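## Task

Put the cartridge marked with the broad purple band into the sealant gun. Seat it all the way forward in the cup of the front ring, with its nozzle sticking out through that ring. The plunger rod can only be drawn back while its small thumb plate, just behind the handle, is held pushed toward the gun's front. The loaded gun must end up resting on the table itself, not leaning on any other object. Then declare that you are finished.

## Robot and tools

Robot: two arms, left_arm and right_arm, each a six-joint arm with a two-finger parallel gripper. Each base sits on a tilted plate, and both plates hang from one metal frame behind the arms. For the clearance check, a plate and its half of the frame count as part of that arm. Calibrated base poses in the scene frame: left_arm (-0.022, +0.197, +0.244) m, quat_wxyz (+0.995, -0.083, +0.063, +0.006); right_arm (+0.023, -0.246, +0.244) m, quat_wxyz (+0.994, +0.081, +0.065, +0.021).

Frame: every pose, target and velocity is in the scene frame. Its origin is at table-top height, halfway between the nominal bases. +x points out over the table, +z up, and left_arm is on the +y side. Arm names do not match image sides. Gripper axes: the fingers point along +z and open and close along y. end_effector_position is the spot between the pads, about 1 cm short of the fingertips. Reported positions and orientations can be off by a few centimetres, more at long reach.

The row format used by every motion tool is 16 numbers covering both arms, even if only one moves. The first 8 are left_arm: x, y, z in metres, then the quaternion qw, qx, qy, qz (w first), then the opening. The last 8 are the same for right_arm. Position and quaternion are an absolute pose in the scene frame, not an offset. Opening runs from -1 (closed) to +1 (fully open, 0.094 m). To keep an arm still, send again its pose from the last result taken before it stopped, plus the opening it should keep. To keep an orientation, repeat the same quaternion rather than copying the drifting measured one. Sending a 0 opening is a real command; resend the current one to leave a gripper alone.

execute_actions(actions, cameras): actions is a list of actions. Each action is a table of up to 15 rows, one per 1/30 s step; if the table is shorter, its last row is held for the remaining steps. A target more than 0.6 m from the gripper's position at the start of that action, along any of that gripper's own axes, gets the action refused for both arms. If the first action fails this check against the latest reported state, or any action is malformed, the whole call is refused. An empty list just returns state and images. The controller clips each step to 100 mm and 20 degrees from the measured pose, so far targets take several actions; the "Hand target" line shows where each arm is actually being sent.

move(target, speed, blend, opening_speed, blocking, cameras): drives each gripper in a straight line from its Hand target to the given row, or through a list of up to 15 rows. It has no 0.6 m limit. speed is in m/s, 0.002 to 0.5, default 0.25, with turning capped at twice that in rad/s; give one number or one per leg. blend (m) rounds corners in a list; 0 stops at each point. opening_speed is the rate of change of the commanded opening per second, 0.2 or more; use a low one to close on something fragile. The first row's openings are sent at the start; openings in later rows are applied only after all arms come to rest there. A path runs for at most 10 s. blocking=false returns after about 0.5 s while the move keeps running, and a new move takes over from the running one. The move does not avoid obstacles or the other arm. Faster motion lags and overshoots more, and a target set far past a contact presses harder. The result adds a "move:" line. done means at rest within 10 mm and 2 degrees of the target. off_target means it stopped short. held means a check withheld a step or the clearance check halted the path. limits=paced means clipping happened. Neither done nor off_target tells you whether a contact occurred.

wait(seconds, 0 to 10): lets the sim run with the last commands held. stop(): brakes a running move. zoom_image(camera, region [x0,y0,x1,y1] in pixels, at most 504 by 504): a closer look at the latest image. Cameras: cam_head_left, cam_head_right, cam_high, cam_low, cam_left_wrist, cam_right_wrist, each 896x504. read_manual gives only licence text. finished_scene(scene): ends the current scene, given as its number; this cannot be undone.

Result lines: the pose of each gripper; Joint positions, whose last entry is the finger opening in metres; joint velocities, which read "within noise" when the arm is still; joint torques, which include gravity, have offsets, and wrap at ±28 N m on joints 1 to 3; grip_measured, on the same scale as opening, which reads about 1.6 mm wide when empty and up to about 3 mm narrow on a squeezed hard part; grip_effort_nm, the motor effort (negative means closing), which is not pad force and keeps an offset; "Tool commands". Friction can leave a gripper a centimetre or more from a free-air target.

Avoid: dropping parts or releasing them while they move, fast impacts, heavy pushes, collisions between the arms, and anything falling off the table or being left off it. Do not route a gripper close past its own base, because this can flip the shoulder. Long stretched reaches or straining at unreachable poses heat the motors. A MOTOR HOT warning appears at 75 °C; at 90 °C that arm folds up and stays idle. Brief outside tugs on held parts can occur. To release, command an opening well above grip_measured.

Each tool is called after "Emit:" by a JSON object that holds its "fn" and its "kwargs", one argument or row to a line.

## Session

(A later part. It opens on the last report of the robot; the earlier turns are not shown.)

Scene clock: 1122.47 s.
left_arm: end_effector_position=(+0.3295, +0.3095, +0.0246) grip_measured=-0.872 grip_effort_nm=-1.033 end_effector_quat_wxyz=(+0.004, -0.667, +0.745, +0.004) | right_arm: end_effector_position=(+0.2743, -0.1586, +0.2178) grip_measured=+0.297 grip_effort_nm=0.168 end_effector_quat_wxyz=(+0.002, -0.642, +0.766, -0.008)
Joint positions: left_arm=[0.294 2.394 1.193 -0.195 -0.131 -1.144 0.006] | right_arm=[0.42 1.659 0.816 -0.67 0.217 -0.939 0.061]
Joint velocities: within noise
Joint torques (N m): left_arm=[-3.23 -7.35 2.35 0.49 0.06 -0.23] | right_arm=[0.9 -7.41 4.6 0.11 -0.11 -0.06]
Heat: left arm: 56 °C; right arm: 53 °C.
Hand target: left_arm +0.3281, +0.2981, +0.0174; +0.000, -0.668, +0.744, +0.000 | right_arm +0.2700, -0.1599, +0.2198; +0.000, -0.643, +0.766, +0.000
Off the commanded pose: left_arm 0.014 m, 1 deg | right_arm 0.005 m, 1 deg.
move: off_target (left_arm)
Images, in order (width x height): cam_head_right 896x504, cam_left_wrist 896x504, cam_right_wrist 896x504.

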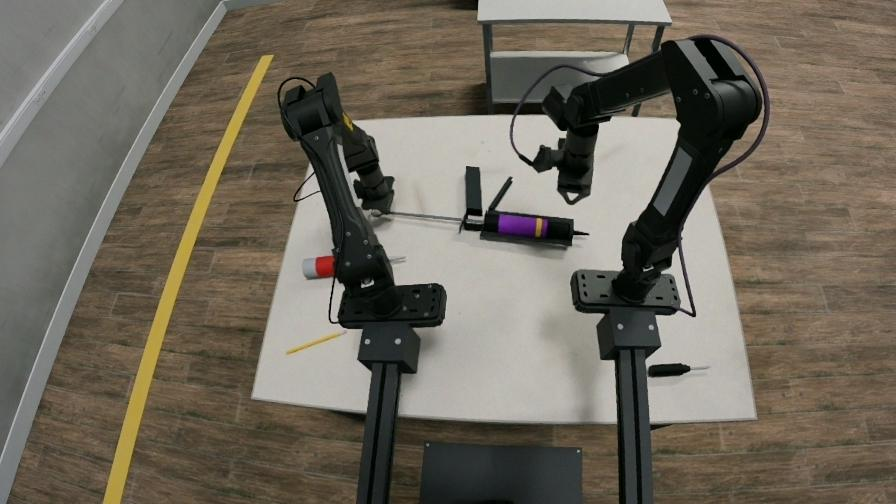

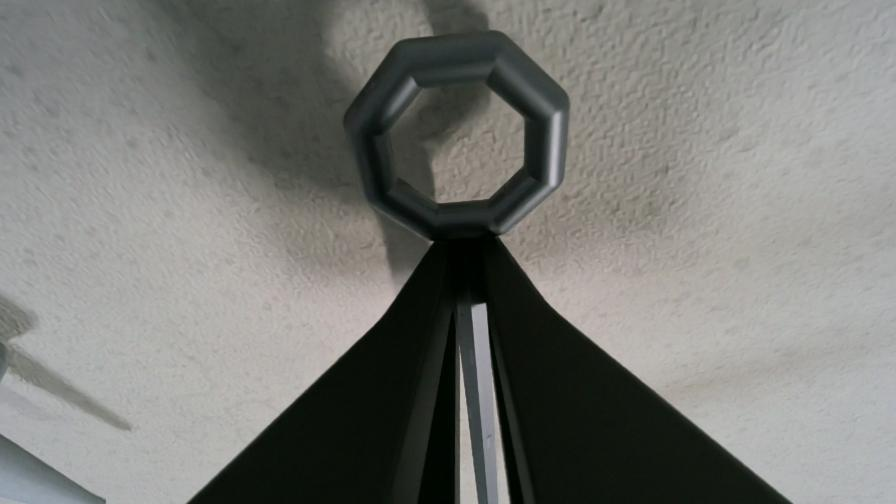

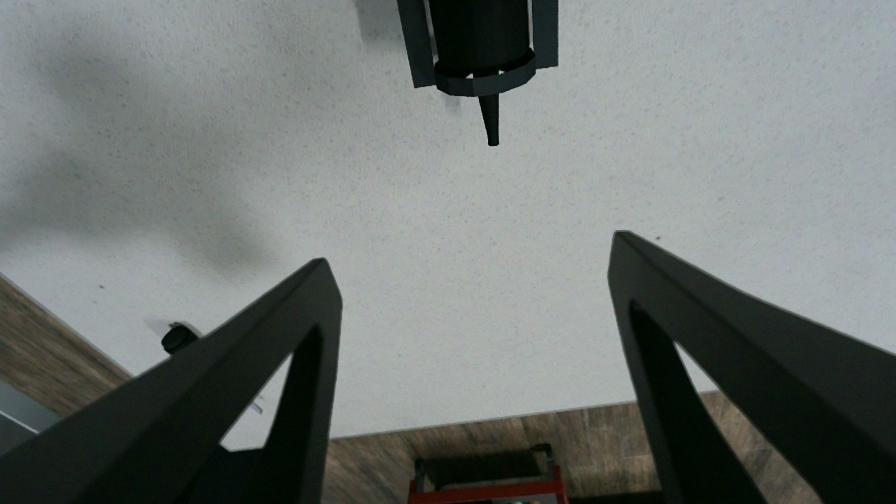

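Emit:
{"fn": "move", "kwargs": {
  "target": [
    [0.3275,0.290,0.017,0,-0.6678,0.7443,0,-1,0.27,-0.16,0.22,0,-0.6428,0.766,0,0.3]
  ],
  "speed": 0.03,
  "cameras": ["cam_head_right","cam_right_wrist"]
}}

Emit:
{"fn": "zoom_image", "kwargs": {
  "camera": "cam_head_right",
  "region": [460, 185, 600, 265]
}}

Emit:
{"fn": "zoom_image", "kwargs": {
  "camera": "cam_right_wrist",
  "region": [380, 0, 580, 160]
}}

Scene clock: 1125.53 s.
left_arm: end_effector_position=(+0.3298, +0.3060, +0.0242) grip_measured=-0.872 grip_effort_nm=-1.033 end_effector_quat_wxyz=(+0.010, -0.668, +0.744, +0.008) | right_arm: end_effector_position=(+0.2742, -0.1587, +0.2178) grip_measured=+0.297 grip_effort_nm=0.168 end_effector_quat_wxyz=(+0.001, -0.642, +0.766, -0.008)
Joint positions: left_arm=[0.279 2.394 1.181 -0.178 -0.147 -1.162 0.006] | right_arm=[0.42 1.659 0.816 -0.671 0.217 -0.939 0.061]
Joint velocities: within noise
Joint torques (N m): left_arm=[-3.71 -7.38 2.14 0.4 0.16 -0.25] | right_arm=[0.92 -7.31 4.63 0.09 -0.13 -0.06]
Heat: left arm: 56 °C; right arm: 53 °C.
Hand target: left_arm +0.3270, +0.2904, +0.0174; +0.000, -0.668, +0.744, +0.000 | right_arm +0.2699, -0.1599, +0.2198; +0.000, -0.643, +0.766, +0.000
Off the commanded pose: left_arm 0.018 m, 2 deg | right_arm 0.005 m, 1 deg.
move: off_target (left_arm)
Images, in order (width x height): cam_head_right 896x504, cam_right_wrist 896x504.

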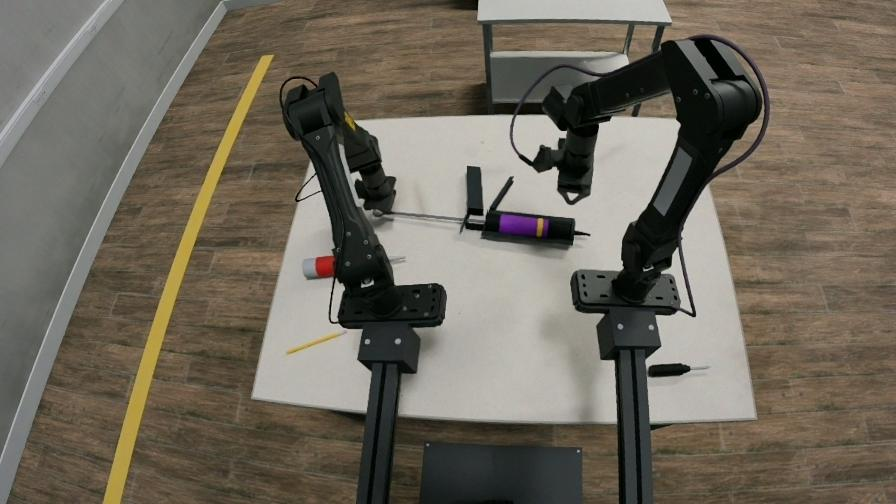

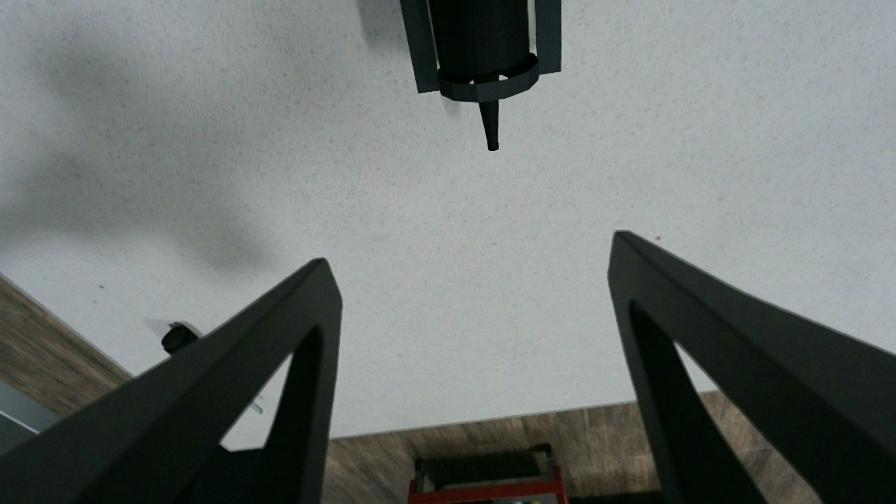

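Scaled by 3.600 from the camera's 896x504 image, which has a finer 1280x720 frame.

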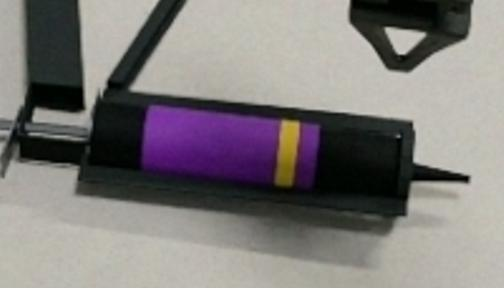

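Scaled by 2.520 from the camera's 896x504 image, which has a finer 1280x720 frame.

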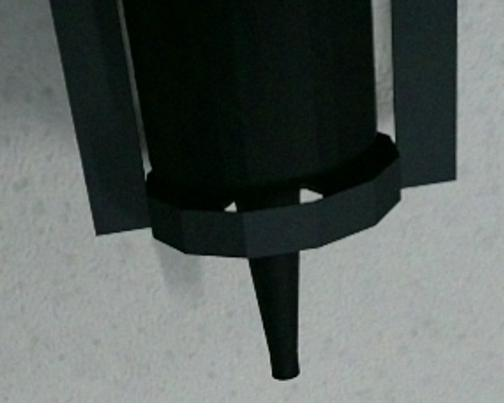

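Emit:
{"fn": "move", "kwargs": {
  "target": [
    [0.3275,0.290,0.017,0,-0.6678,0.7443,0,-1,0.36,-0.06,0.24,0,-0.3256,0.9455,0,0.8],
    [0.3275,0.290,0.017,0,-0.6678,0.7443,0,-1,0.385,0.035,0.17,0,0.0523,0.9986,0,0.8]
  ],
  "speed": 0.2,
  "cameras": ["cam_head_right","cam_right_wrist","cam_high"]
}}

Scene clock: 1141.63 s.
left_arm: end_effector_position=(+0.3297, +0.3060, +0.0241) grip_measured=-0.872 grip_effort_nm=-1.033 end_effector_quat_wxyz=(+0.010, -0.669, +0.743, +0.008) | right_arm: end_effector_position=(+0.3888, +0.0257, +0.1701) grip_measured=+0.797 grip_effort_nm=0.168 end_effector_quat_wxyz=(+0.003, +0.059, +0.998, -0.001)
Joint positions: left_arm=[0.279 2.394 1.181 -0.178 -0.147 -1.163 0.006] | right_arm=[0.645 2.463 1.789 -0.892 0.214 0.804 0.084]
Joint velocities: within noise
Joint torques (N m): left_arm=[-3.58 -7.47 2.19 0.39 0.17 -0.23] | right_arm=[4.52 -10.89 7.91 0.09 -0.06 0.1]
Heat: left arm: 53 °C; right arm: 53 °C.
Hand target: left_arm +0.3269, +0.2903, +0.0174; +0.000, -0.668, +0.744, +0.000 | right_arm +0.3848, +0.0349, +0.1699; +0.000, +0.052, +0.999, +0.000
Off the commanded pose: left_arm 0.018 m, 2 deg | right_arm 0.010 m, 1 deg.
move: off_target (left_arm)
Images, in order (width x height): cam_head_right 896x504, cam_high 896x504, cam_right_wrist 896x504.

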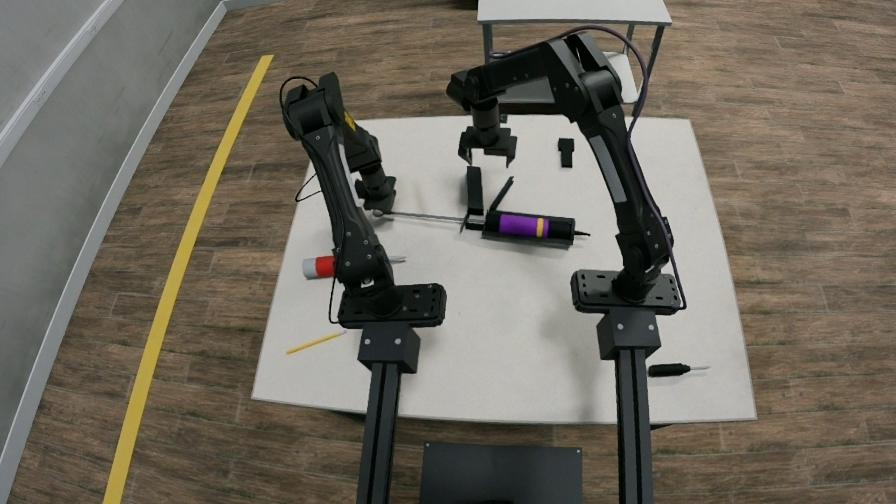

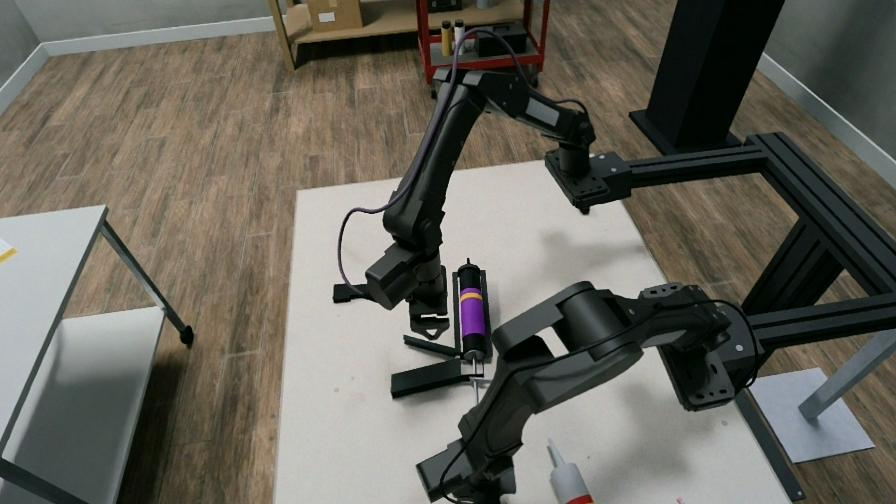

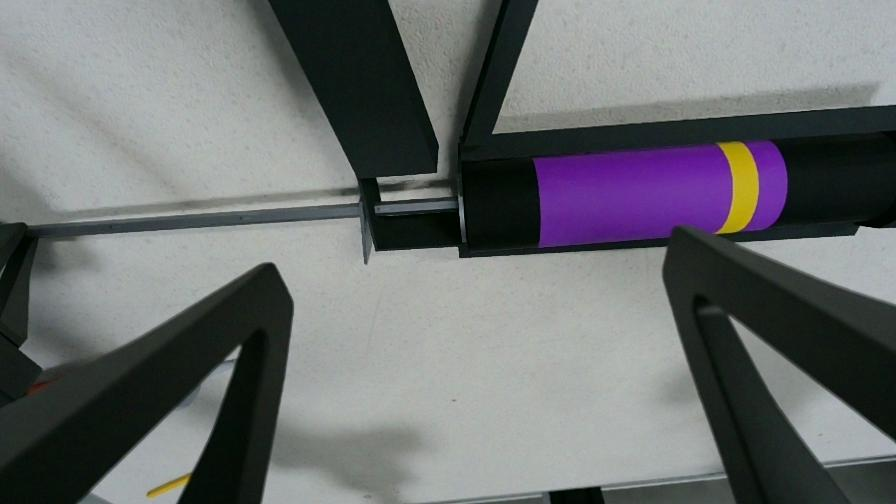

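Emit:
{"fn": "zoom_image", "kwargs": {
  "camera": "cam_right_wrist",
  "region": [330, 110, 580, 280]
}}

Emit:
{"fn": "zoom_image", "kwargs": {
  "camera": "cam_right_wrist",
  "region": [696, 90, 896, 270]
}}

Scaled by 2.016 from the camera's 896x504 image, which has a finer 1280x720 frame.

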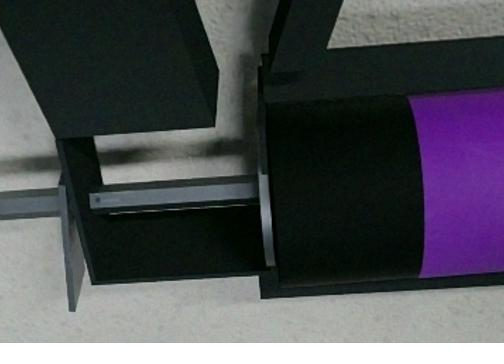

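Scaled by 2.520 from the camera's 896x504 image, which has a finer 1280x720 frame.

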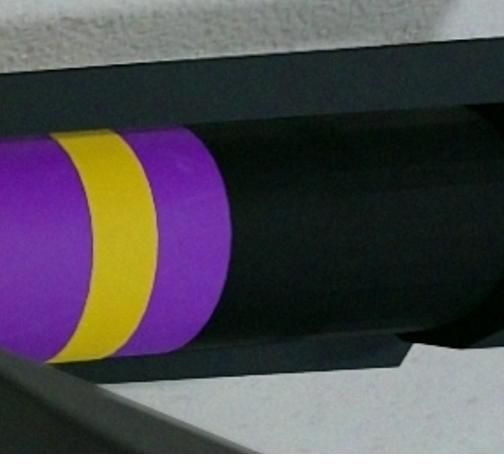

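Emit:
{"fn": "move", "kwargs": {
  "target": [
    [0.3275,0.290,0.017,0,-0.6678,0.7443,0,-1,0.375,0.072,0.10,0,0.0349,0.9994,0,0.4]
  ],
  "speed": 0.12,
  "cameras": ["cam_right_wrist"]
}}

Scene clock: 1158.53 s.
left_arm: end_effector_position=(+0.3297, +0.3060, +0.0241) grip_measured=-0.872 grip_effort_nm=-1.033 end_effector_quat_wxyz=(+0.010, -0.669, +0.743, +0.008) | right_arm: end_effector_position=(+0.3748, +0.0587, +0.1002) grip_measured=+0.403 grip_effort_nm=-0.125 end_effector_quat_wxyz=(-0.007, +0.038, +0.999, -0.011)
Joint positions: left_arm=[0.279 2.394 1.181 -0.178 -0.147 -1.163 0.006] | right_arm=[0.686 2.688 1.899 -0.814 0.214 0.811 0.066]
Joint velocities: within noise
Joint torques (N m): left_arm=[-3.79 -7.47 2.25 0.4 0.18 -0.28] | right_arm=[4.71 -11.85 7.32 0.3 -0.04 0.05]
Heat: left arm: 52 °C; right arm: 54 °C.
Hand target: left_arm +0.3269, +0.2903, +0.0174; +0.000, -0.668, +0.744, +0.000 | right_arm +0.3747, +0.0717, +0.1003; +0.000, +0.035, +0.999, +0.000
Off the commanded pose: left_arm 0.018 m, 2 deg | right_arm 0.013 m, 2 deg.
move: off_target (left_arm, right_arm)
Images, in order (width x height): cam_right_wrist 896x504.

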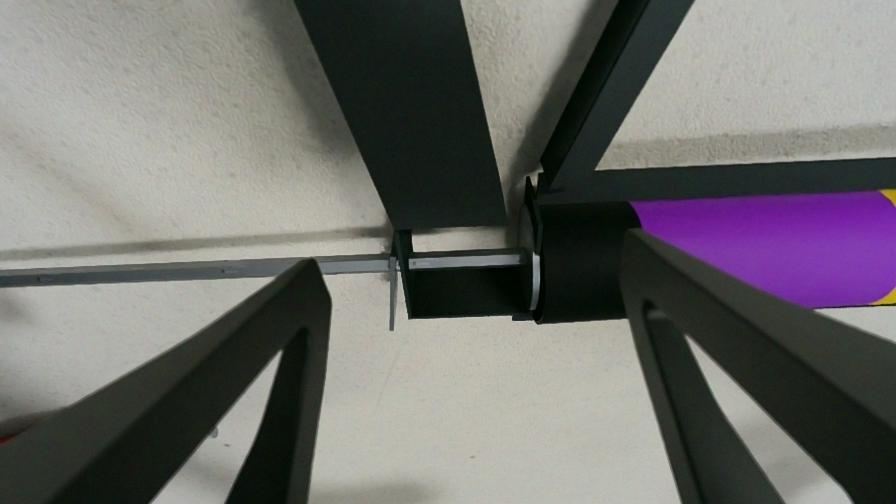

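Emit:
{"fn": "move", "kwargs": {
  "target": [
    [0.3275,0.290,0.017,0,-0.6678,0.7443,0,-1,0.376,0.080,0.062,0,0.0087,1.0,0,0.4]
  ],
  "speed": 0.08,
  "cameras": ["cam_right_wrist"]
}}

Scene clock: 1169.53 s.
left_arm: end_effector_position=(+0.3297, +0.3060, +0.0241) grip_measured=-0.872 grip_effort_nm=-1.033 end_effector_quat_wxyz=(+0.010, -0.669, +0.743, +0.008) | right_arm: end_effector_position=(+0.3750, +0.0692, +0.0634) grip_measured=+0.403 grip_effort_nm=-0.125 end_effector_quat_wxyz=(-0.006, +0.016, +1.000, -0.010)
Joint positions: left_arm=[0.279 2.394 1.181 -0.178 -0.147 -1.163 0.006] | right_arm=[0.686 2.806 1.975 -0.769 0.214 0.765 0.066]
Joint velocities: within noise
Joint torques (N m): left_arm=[-3.82 -7.39 2.17 0.42 0.2 -0.26] | right_arm=[4.21 -12.05 7.34 0.32 -0.02 -0.04]
Heat: left arm: 51 °C; right arm: 54 °C.
Hand target: left_arm +0.3269, +0.2903, +0.0174; +0.000, -0.668, +0.744, +0.000 | right_arm +0.3758, +0.0798, +0.0622; +0.000, +0.009, +1.000, +0.000
Off the commanded pose: left_arm 0.018 m, 2 deg | right_arm 0.011 m, 2 deg.
move: off_target (left_arm, right_arm)
Images, in order (width x height): cam_right_wrist 896x504.

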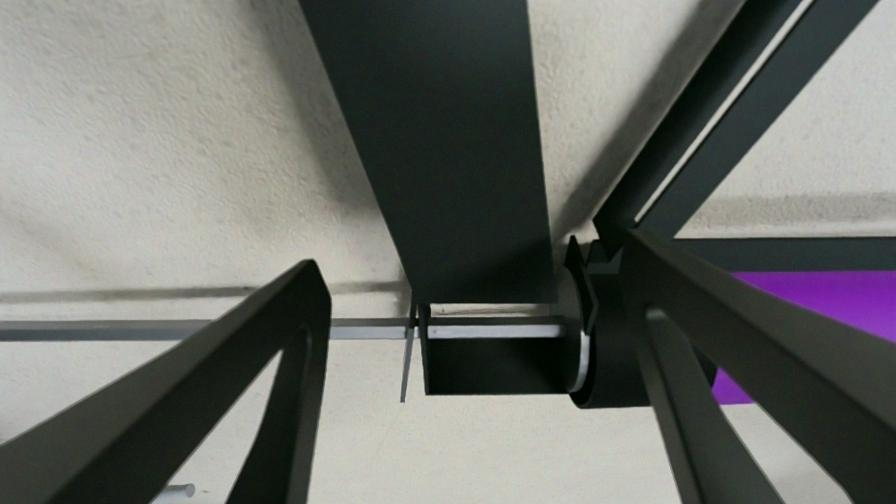

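Emit:
{"fn": "move", "kwargs": {
  "target": [
    [0.3275,0.290,0.017,0,-0.6678,0.7443,0,-1,0.396,0.083,0.060,0,0.0087,1.0,0,0.4],
    [0.3275,0.290,0.017,0,-0.6678,0.7443,0,-1,0.396,0.083,0.047,0,0.0087,1.0,0,0.4]
  ],
  "speed": 0.08,
  "cameras": ["cam_right_wrist"]
}}

Scene clock: 1178.10 s.
left_arm: end_effector_position=(+0.3297, +0.3060, +0.0241) grip_measured=-0.872 grip_effort_nm=-1.033 end_effector_quat_wxyz=(+0.010, -0.669, +0.743, +0.008) | right_arm: end_effector_position=(+0.3953, +0.0838, +0.0495) grip_measured=+0.403 grip_effort_nm=-0.120 end_effector_quat_wxyz=(+0.005, +0.010, +1.000, +0.001)
Joint positions: left_arm=[0.279 2.394 1.181 -0.178 -0.147 -1.163 0.006] | right_arm=[0.675 2.913 2.149 -0.801 0.214 0.736 0.066]
Joint velocities: within noise
Joint torques (N m): left_arm=[-3.77 -7.47 2.26 0.4 0.17 -0.27] | right_arm=[2.81 -12.6 7.62 0.08 -0.03 -0.05]
Heat: left arm: 51 °C; right arm: 54 °C.
Hand target: left_arm +0.3269, +0.2903, +0.0174; +0.000, -0.668, +0.744, +0.000 | right_arm +0.3959, +0.0830, +0.0470; +0.000, +0.009, +1.000, +0.000
Off the commanded pose: left_arm 0.018 m, 2 deg | right_arm 0.003 m, 1 deg.
move: off_target (left_arm)
Images, in order (width x height): cam_right_wrist 896x504.

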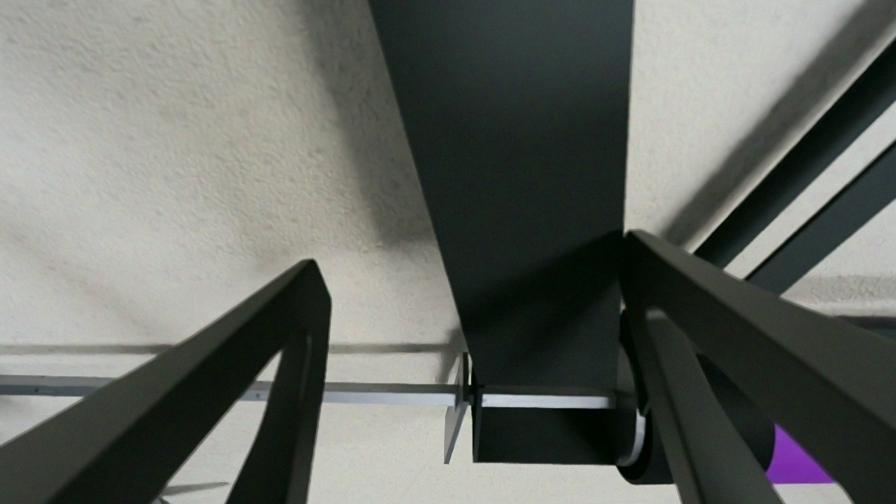

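Emit:
{"fn": "move", "kwargs": {
  "target": [
    [0.3275,0.290,0.017,0,-0.6678,0.7443,0,-1,0.397,0.066,0.072,0,0.0087,1.0,0,0.4],
    [0.3275,0.290,0.017,0,-0.6678,0.7443,0,-1,0.397,0.072,0.047,0,0.0087,1.0,0,0.4]
  ],
  "speed": 0.08,
  "cameras": ["cam_right_wrist"]
}}

Scene clock: 1182.33 s.
left_arm: end_effector_position=(+0.3297, +0.3060, +0.0241) grip_measured=-0.872 grip_effort_nm=-1.033 end_effector_quat_wxyz=(+0.010, -0.669, +0.743, +0.008) | right_arm: end_effector_position=(+0.3939, +0.0697, +0.0531) grip_measured=+0.403 grip_effort_nm=-0.120 end_effector_quat_wxyz=(-0.002, +0.008, +1.000, -0.005)
Joint positions: left_arm=[0.279 2.394 1.181 -0.178 -0.147 -1.163 0.006] | right_arm=[0.657 2.871 2.081 -0.79 0.214 0.717 0.066]
Joint velocities: within noise
Joint torques (N m): left_arm=[-3.77 -7.38 2.22 0.39 0.21 -0.27] | right_arm=[2.73 -11.86 7.2 0.32 -0.02 -0.03]
Heat: left arm: 51 °C; right arm: 55 °C.
Hand target: left_arm +0.3269, +0.2903, +0.0174; +0.000, -0.668, +0.744, +0.000 | right_arm +0.3968, +0.0718, +0.0471; +0.000, +0.009, +1.000, +0.000
Off the commanded pose: left_arm 0.018 m, 2 deg | right_arm 0.007 m, 1 deg.
move: off_target (left_arm)
Images, in order (width x height): cam_right_wrist 896x504.

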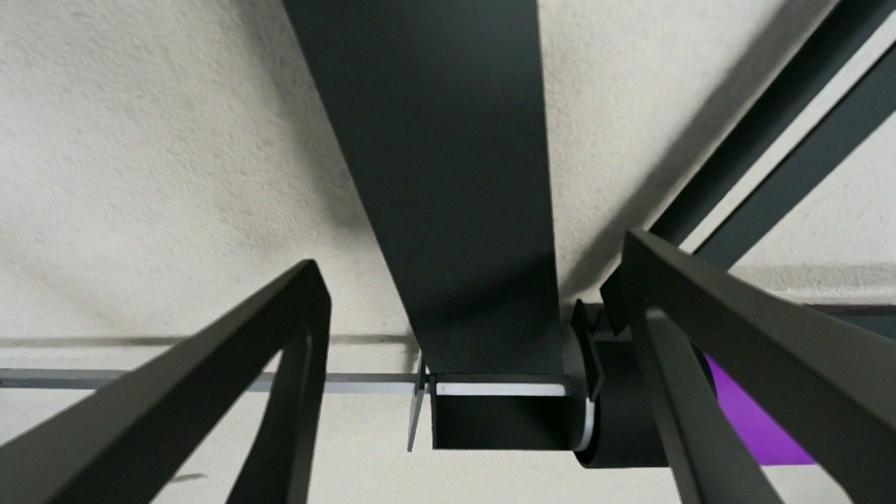

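Emit:
{"fn": "move", "kwargs": {
  "target": [
    [0.3275,0.290,0.017,0,-0.6678,0.7443,0,-1,0.410,0.069,0.072,0,0.0087,1.0,0,0.15],
    [0.3275,0.290,0.017,0,-0.6678,0.7443,0,-1,0.410,0.0745,0.046,0,0.0087,1.0,0,0.15]
  ],
  "speed": 0.08,
  "cameras": ["cam_right_wrist"]
}}

Scene clock: 1188.57 s.
left_arm: end_effector_position=(+0.3297, +0.3060, +0.0241) grip_measured=-0.872 grip_effort_nm=-1.028 end_effector_quat_wxyz=(+0.010, -0.669, +0.743, +0.008) | right_arm: end_effector_position=(+0.4079, +0.0751, +0.0484) grip_measured=+0.153 grip_effort_nm=-0.125 end_effector_quat_wxyz=(+0.003, +0.009, +1.000, -0.001)
Joint positions: left_arm=[0.279 2.394 1.181 -0.178 -0.147 -1.163 0.006] | right_arm=[0.646 2.932 2.199 -0.831 0.214 0.704 0.054]
Joint velocities: within noise
Joint torques (N m): left_arm=[-3.67 -7.43 2.19 0.38 0.15 -0.3] | right_arm=[2.59 -12.86 7.72 0.12 -0.01 -0.06]
Heat: left arm: 51 °C; right arm: 57 °C.
Hand target: left_arm +0.3269, +0.2903, +0.0174; +0.000, -0.668, +0.744, +0.000 | right_arm +0.4100, +0.0743, +0.0461; +0.000, +0.009, +1.000, +0.000
Off the commanded pose: left_arm 0.018 m, 2 deg | right_arm 0.003 m, 0 deg.
move: off_target (left_arm)
Images, in order (width x height): cam_right_wrist 896x504.

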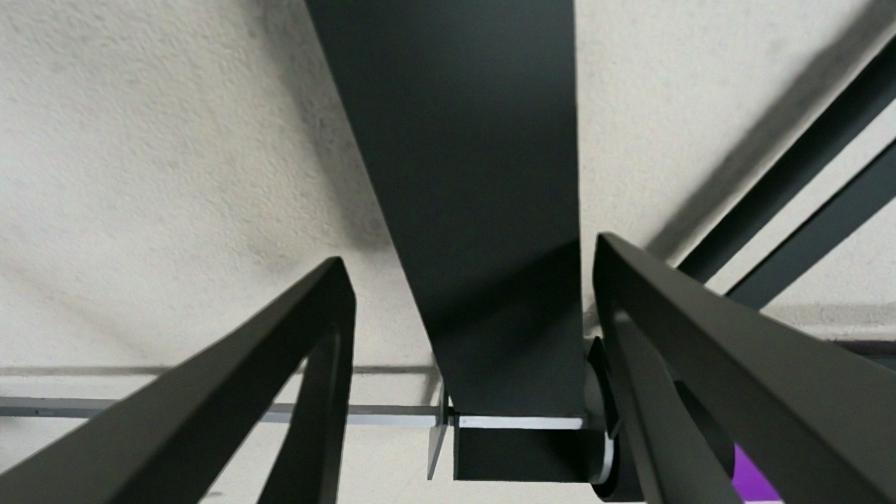

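Emit:
{"fn": "move", "kwargs": {
  "target": [
    [0.3275,0.290,0.017,0,-0.6678,0.7443,0,-1,0.410,0.068,0.068,0,0.0087,1.0,0,0.15],
    [0.3275,0.290,0.017,0,-0.6678,0.7443,0,-1,0.410,0.072,0.024,0,0.0087,1.0,0,0.15]
  ],
  "speed": 0.06,
  "cameras": ["cam_right_wrist"]
}}

Scene clock: 1195.13 s.
left_arm: end_effector_position=(+0.3297, +0.3060, +0.0241) grip_measured=-0.872 grip_effort_nm=-1.028 end_effector_quat_wxyz=(+0.010, -0.669, +0.743, +0.008) | right_arm: end_effector_position=(+0.4043, +0.0697, +0.0271) grip_measured=+0.153 grip_effort_nm=-0.125 end_effector_quat_wxyz=(-0.004, +0.006, +1.000, -0.007)
Joint positions: left_arm=[0.279 2.394 1.181 -0.178 -0.147 -1.163 0.006] | right_arm=[0.633 2.984 2.219 -0.817 0.214 0.691 0.054]
Joint velocities: within noise
Joint torques (N m): left_arm=[-3.67 -7.45 2.18 0.41 0.15 -0.25] | right_arm=[2.62 -12.7 7.54 0.3 -0.05 -0.08]
Heat: left arm: 50 °C; right arm: 59 °C.
Hand target: left_arm +0.3269, +0.2903, +0.0174; +0.000, -0.668, +0.744, +0.000 | right_arm +0.4098, +0.0719, +0.0241; +0.000, +0.009, +1.000, +0.000
Off the commanded pose: left_arm 0.018 m, 2 deg | right_arm 0.007 m, 1 deg.
move: off_target (left_arm)
Images, in order (width x height): cam_right_wrist 896x504.

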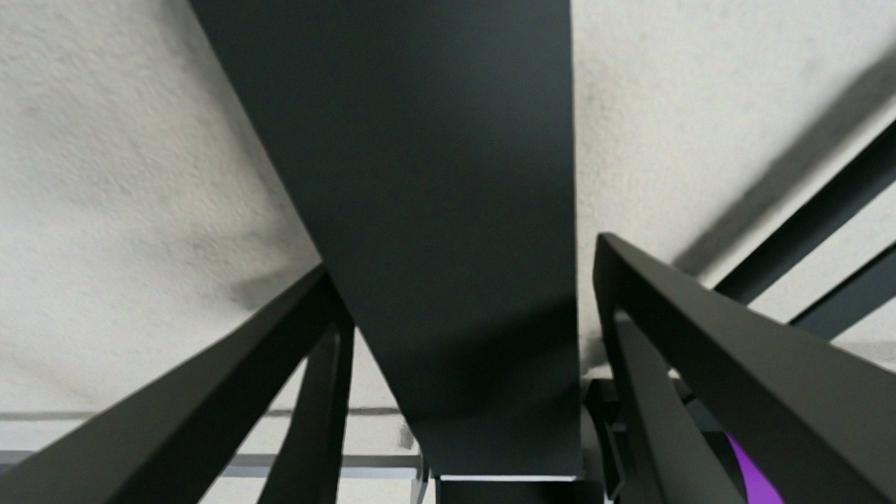

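Emit:
{"fn": "move", "kwargs": {
  "target": [
    [0.3275,0.290,0.017,0,-0.6678,0.7443,0,-1,0.410,0.072,0.024,0,0.0087,1.0,0,-0.3]
  ],
  "opening_speed": 0.25,
  "cameras": ["cam_right_wrist","cam_left_wrist"]
}}

Scene clock: 1200.30 s.
left_arm: end_effector_position=(+0.3299, +0.3060, +0.0241) grip_measured=-0.872 grip_effort_nm=-1.028 end_effector_quat_wxyz=(+0.011, -0.669, +0.743, +0.008) | right_arm: end_effector_position=(+0.4042, +0.0698, +0.0271) grip_measured=-0.165 grip_effort_nm=-1.009 end_effector_quat_wxyz=(-0.005, +0.000, +1.000, -0.007)
Joint positions: left_arm=[0.279 2.394 1.181 -0.177 -0.147 -1.163 0.006] | right_arm=[0.633 2.984 2.219 -0.817 0.213 0.678 0.039]
Joint velocities: within noise
Joint torques (N m): left_arm=[-3.71 -7.42 2.14 0.37 0.18 -0.26] | right_arm=[2.66 -12.72 7.53 0.29 -0.03 0.08]
Heat: left arm: 50 °C; right arm: 59 °C.
Hand target: left_arm +0.3269, +0.2903, +0.0174; +0.000, -0.668, +0.744, +0.000 | right_arm +0.4097, +0.0719, +0.0241; +0.000, +0.009, +1.000, +0.000
Off the commanded pose: left_arm 0.018 m, 2 deg | right_arm 0.007 m, 1 deg.
move: off_target (left_arm)
Images, in order (width x height): cam_left_wrist 896x504, cam_right_wrist 896x504.

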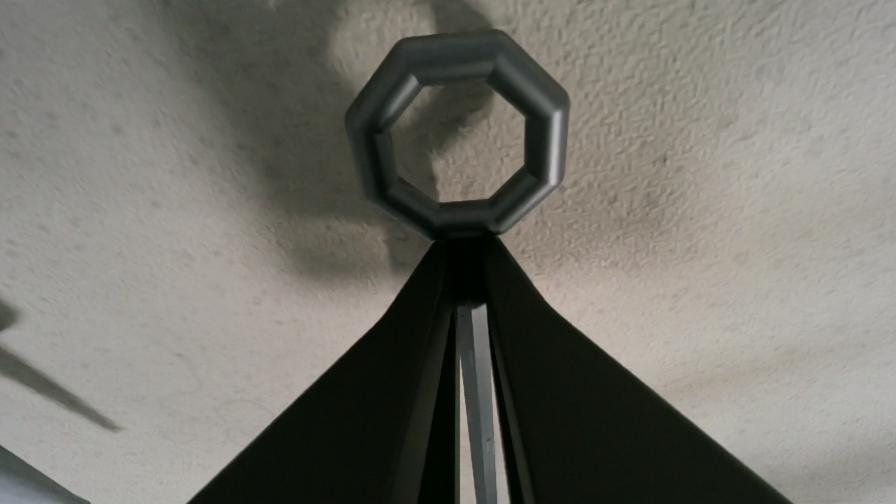

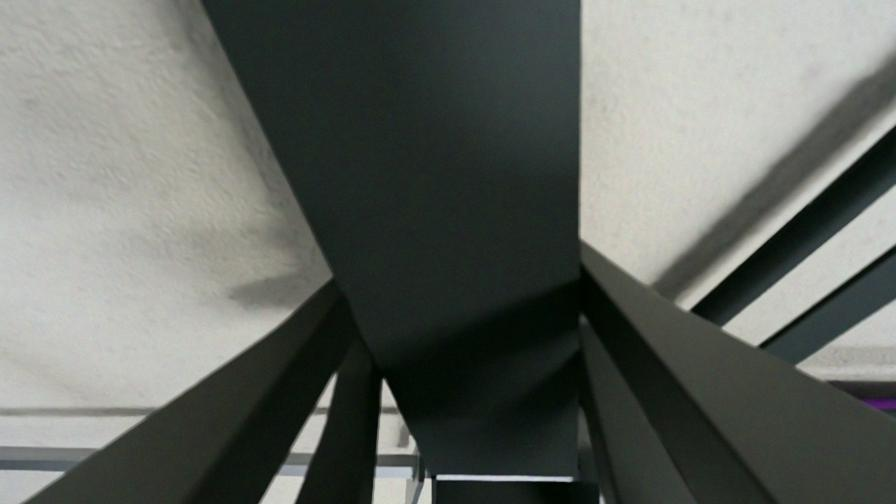

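Emit:
{"fn": "move", "kwargs": {
  "target": [
    [0.3265,0.282,0.017,0,-0.6678,0.7443,0,-1,0.410,0.072,0.024,0,0.0087,1.0,0,-0.3]
  ],
  "speed": 0.03,
  "cameras": ["cam_right_wrist","cam_head_right","cam_left_wrist"]
}}

Emit:
{"fn": "zoom_image", "kwargs": {
  "camera": "cam_head_right",
  "region": [460, 185, 600, 265]
}}

Scene clock: 1204.13 s.
left_arm: end_effector_position=(+0.3300, +0.3051, +0.0238) grip_measured=-0.872 grip_effort_nm=-1.033 end_effector_quat_wxyz=(+0.019, -0.670, +0.742, +0.015) | right_arm: end_effector_position=(+0.4042, +0.0698, +0.0271) grip_measured=-0.165 grip_effort_nm=-1.009 end_effector_quat_wxyz=(-0.005, +0.000, +1.000, -0.007)
Joint positions: left_arm=[0.267 2.394 1.171 -0.16 -0.169 -1.178 0.006] | right_arm=[0.633 2.984 2.219 -0.817 0.213 0.678 0.039]
Joint velocities: within noise
Joint torques (N m): left_arm=[-4.37 -7.46 1.88 0.32 0.29 -0.27] | right_arm=[2.65 -12.68 7.56 0.3 -0.03 0.09]
Heat: left arm: 50 °C; right arm: 60 °C.
Hand target: left_arm +0.3257, +0.2827, +0.0176; +0.000, -0.668, +0.744, +0.001 | right_arm +0.4098, +0.0719, +0.0241; +0.000, +0.009, +1.000, +0.000
Off the commanded pose: left_arm 0.024 m, 3 deg | right_arm 0.007 m, 1 deg.
move: off_target (left_arm)
Images, in order (width x height): cam_head_right 896x504, cam_left_wrist 896x504, cam_right_wrist 896x504.

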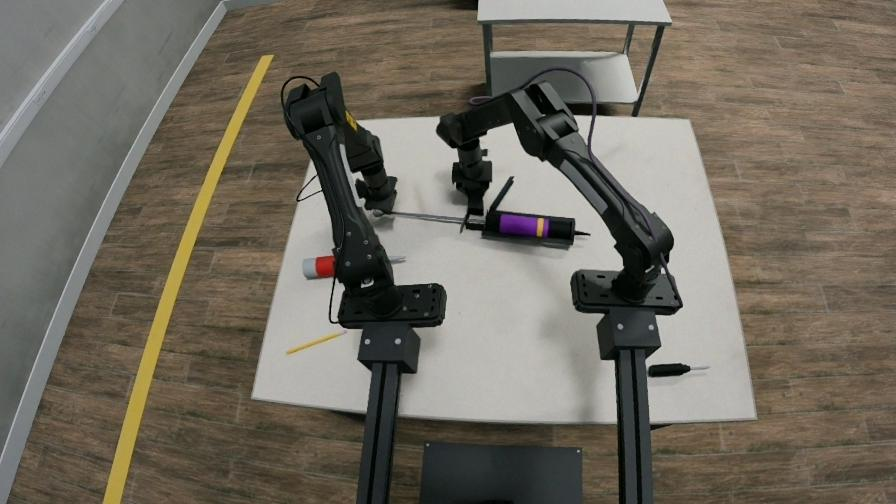

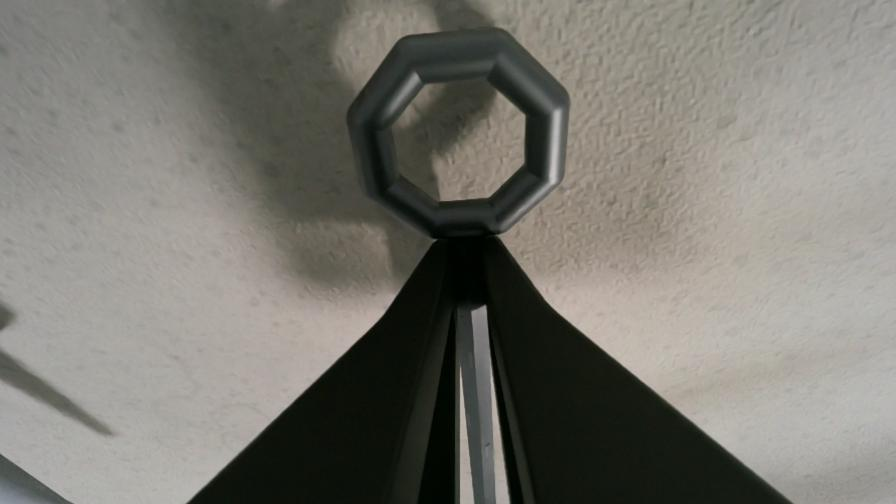

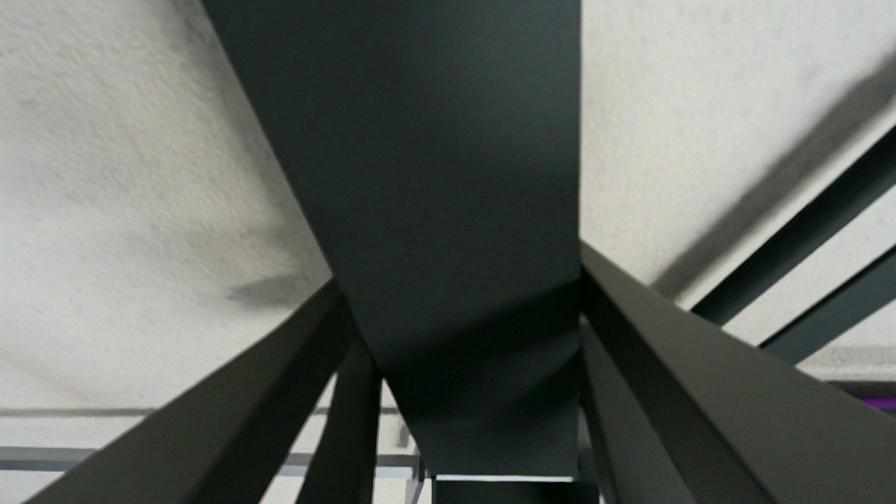

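Scaled by 3.600 from the camera's 896x504 image, which has a finer 1280x720 frame.

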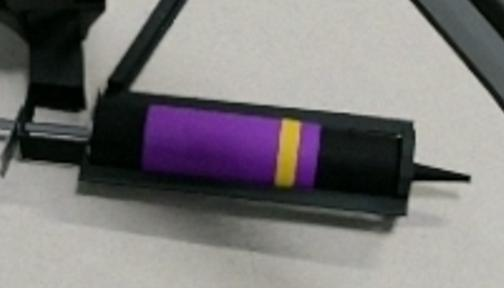

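Emit:
{"fn": "move", "kwargs": {
  "target": [
    [0.3255,0.272,0.017,0,-0.6678,0.7443,0,-1,0.410,0.072,0.024,0,0.0087,1.0,0,-0.3]
  ],
  "speed": 0.03,
  "cameras": ["cam_right_wrist","cam_head_right","cam_left_wrist"]
}}

Emit:
{"fn": "zoom_image", "kwargs": {
  "camera": "cam_head_right",
  "region": [460, 185, 600, 265]
}}

Scene clock: 1209.47 s.
left_arm: end_effector_position=(+0.3287, +0.3024, +0.0235) grip_measured=-0.872 grip_effort_nm=-1.023 end_effector_quat_wxyz=(+0.027, -0.673, +0.738, +0.025) | right_arm: end_effector_position=(+0.4045, +0.0681, +0.0268) grip_measured=-0.165 grip_effort_nm=-1.009 end_effector_quat_wxyz=(-0.006, -0.003, +1.000, -0.008)
Joint positions: left_arm=[0.25 2.394 1.158 -0.144 -0.195 -1.203 0.006] | right_arm=[0.63 2.984 2.219 -0.82 0.213 0.67 0.039]
Joint velocities: within noise
Joint torques (N m): left_arm=[-5.27 -7.54 1.73 0.26 0.49 -0.32] | right_arm=[2.93 -12.68 7.46 0.33 -0.03 0.13]
Heat: left arm: 50 °C; right arm: 60 °C.
Hand target: left_arm +0.3243, +0.2731, +0.0178; -0.001, -0.668, +0.744, +0.001 | right_arm +0.4098, +0.0718, +0.0241; +0.000, +0.009, +1.000, +0.000
Off the commanded pose: left_arm 0.031 m, 4 deg | right_arm 0.007 m, 2 deg.
move: off_target (left_arm)
Images, in order (width x height): cam_head_right 896x504, cam_left_wrist 896x504, cam_right_wrist 896x504.

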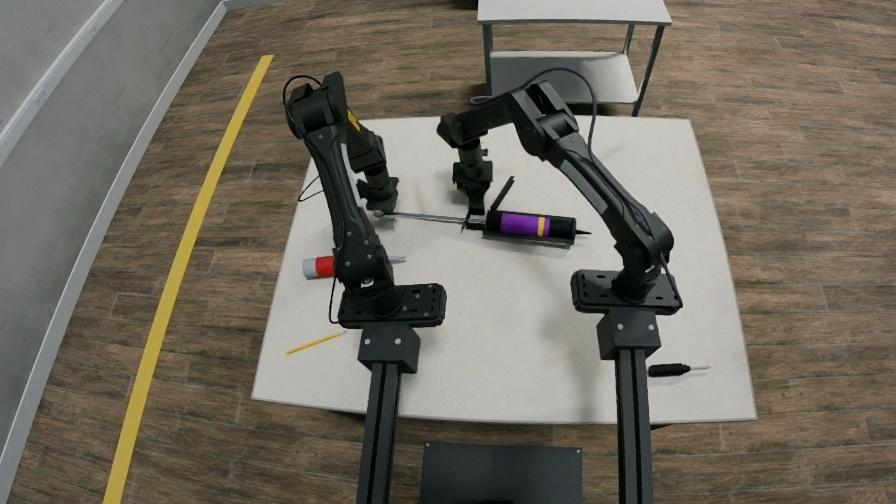

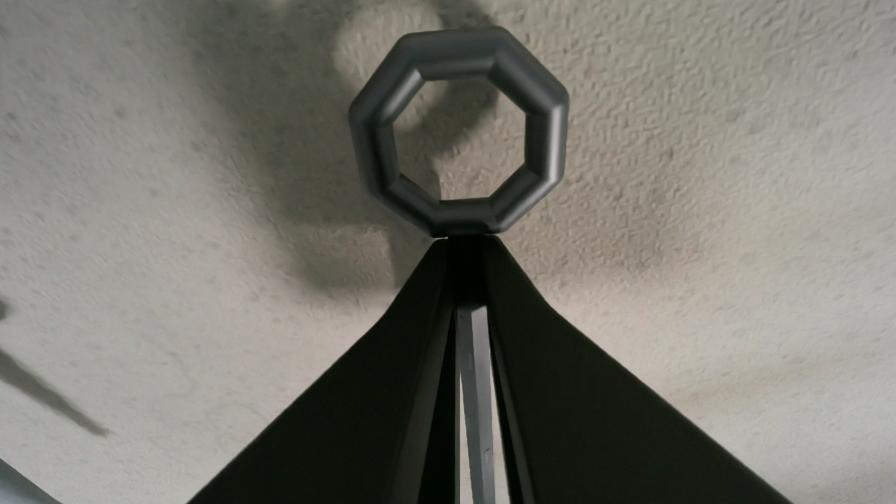

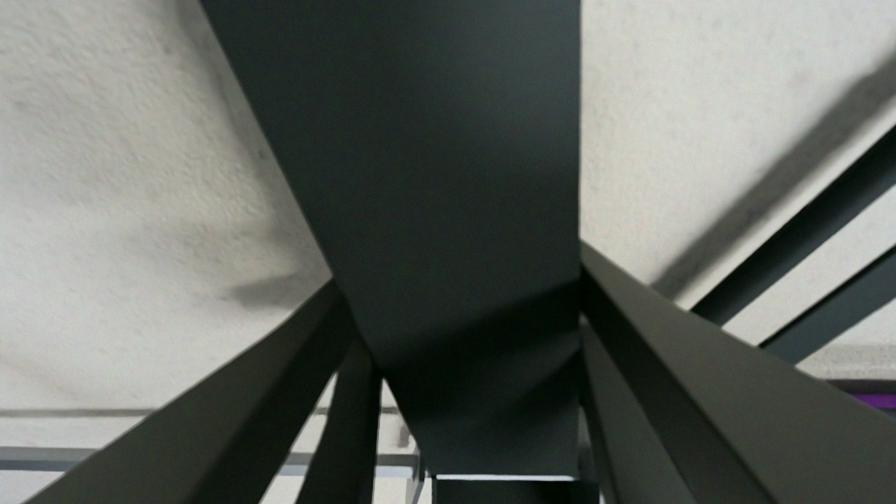

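Scaled by 3.600 from the camera's 896x504 image, which has a finer 1280x720 frame.

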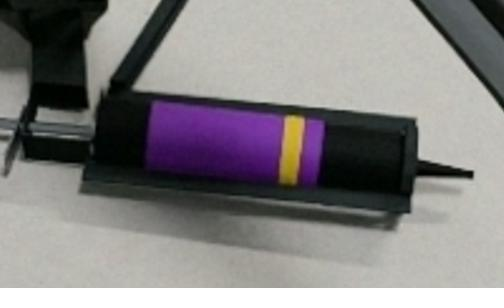

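Emit:
{"fn": "move", "kwargs": {
  "target": [
    [0.3255,0.264,0.017,0,-0.6678,0.7443,0,-1,0.410,0.084,0.024,0,0.0087,1.0,0,-0.3]
  ],
  "speed": 0.03,
  "cameras": ["cam_right_wrist","cam_head_right","cam_left_wrist"]
}}

Emit:
{"fn": "zoom_image", "kwargs": {
  "camera": "cam_head_right",
  "region": [460, 185, 600, 265]
}}

Scene clock: 1219.97 s.
left_arm: end_effector_position=(+0.3285, +0.3017, +0.0234) grip_measured=-0.873 grip_effort_nm=-1.028 end_effector_quat_wxyz=(-0.034, +0.678, -0.734, -0.031) | right_arm: end_effector_position=(+0.4066, +0.0690, +0.0271) grip_measured=-0.165 grip_effort_nm=-1.009 end_effector_quat_wxyz=(-0.013, -0.009, +1.000, -0.015)
Joint positions: left_arm=[0.239 2.394 1.148 -0.129 -0.216 -1.225 0.006] | right_arm=[0.63 3.022 2.302 -0.884 0.216 0.662 0.039]
Joint velocities: within noise
Joint torques (N m): left_arm=[-6.15 -7.41 1.85 0.21 0.67 -0.28] | right_arm=[4.53 -12.16 8.4 0.46 -0.07 0.41]
Heat: left arm: 50 °C; right arm: 60 °C.
Hand target: left_arm +0.3239, +0.2657, +0.0181; +0.001, +0.668, -0.744, -0.002 | right_arm +0.4095, +0.0835, +0.0246; +0.000, +0.008, +1.000, +0.001
Off the commanded pose: left_arm 0.038 m, 6 deg | right_arm 0.016 m, 3 deg.
move: off_target (left_arm, right_arm)
Images, in order (width x height): cam_head_right 896x504, cam_left_wrist 896x504, cam_right_wrist 896x504.

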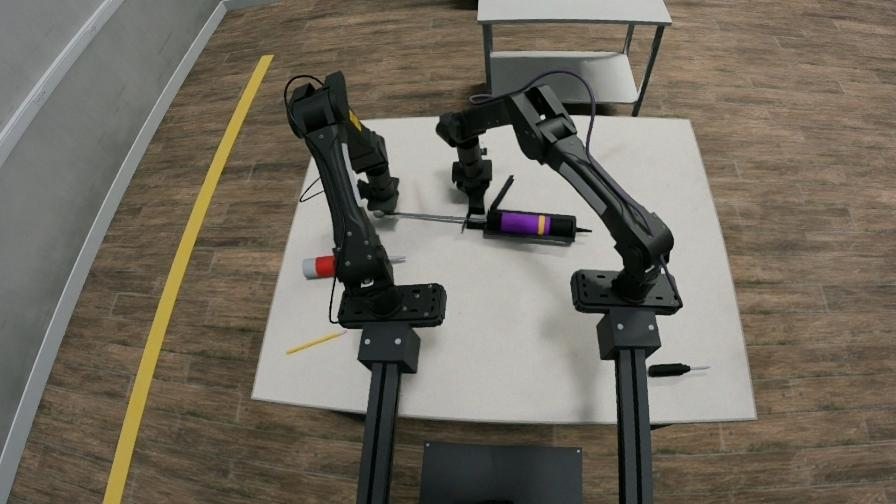

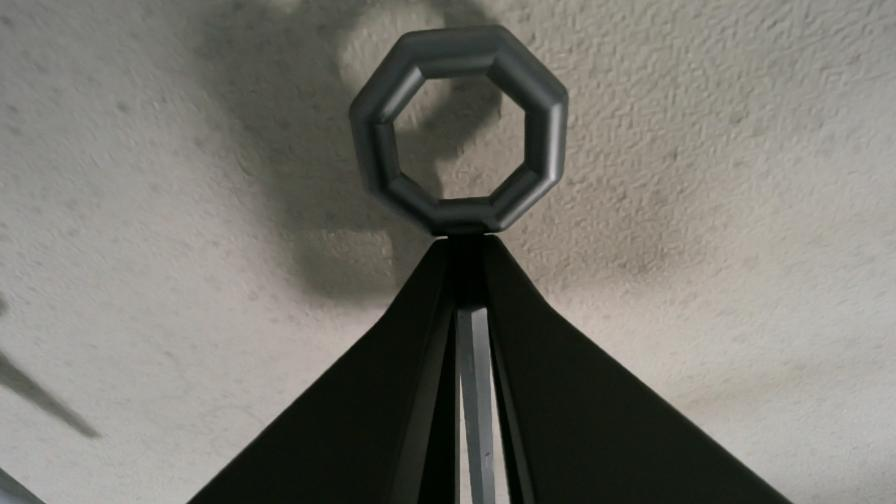

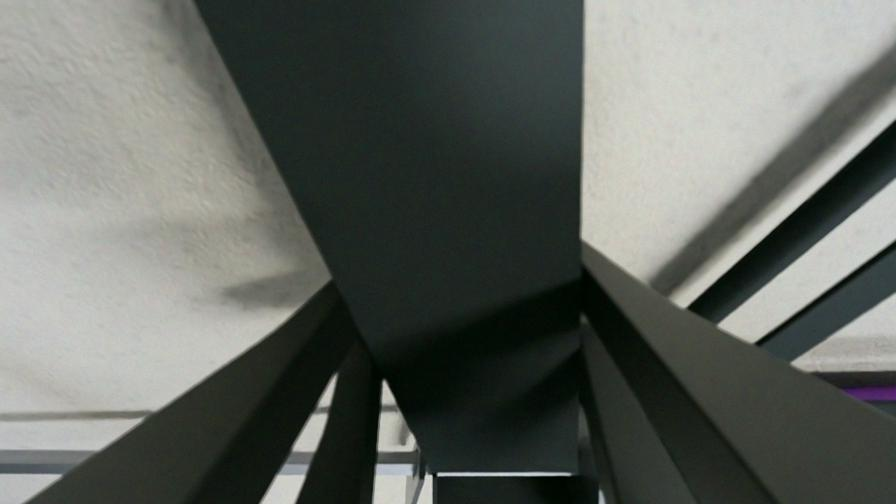

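Scaled by 3.600 from the camera's 896x504 image, which has a finer 1280x720 frame.

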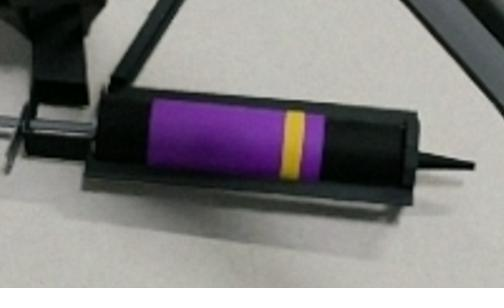

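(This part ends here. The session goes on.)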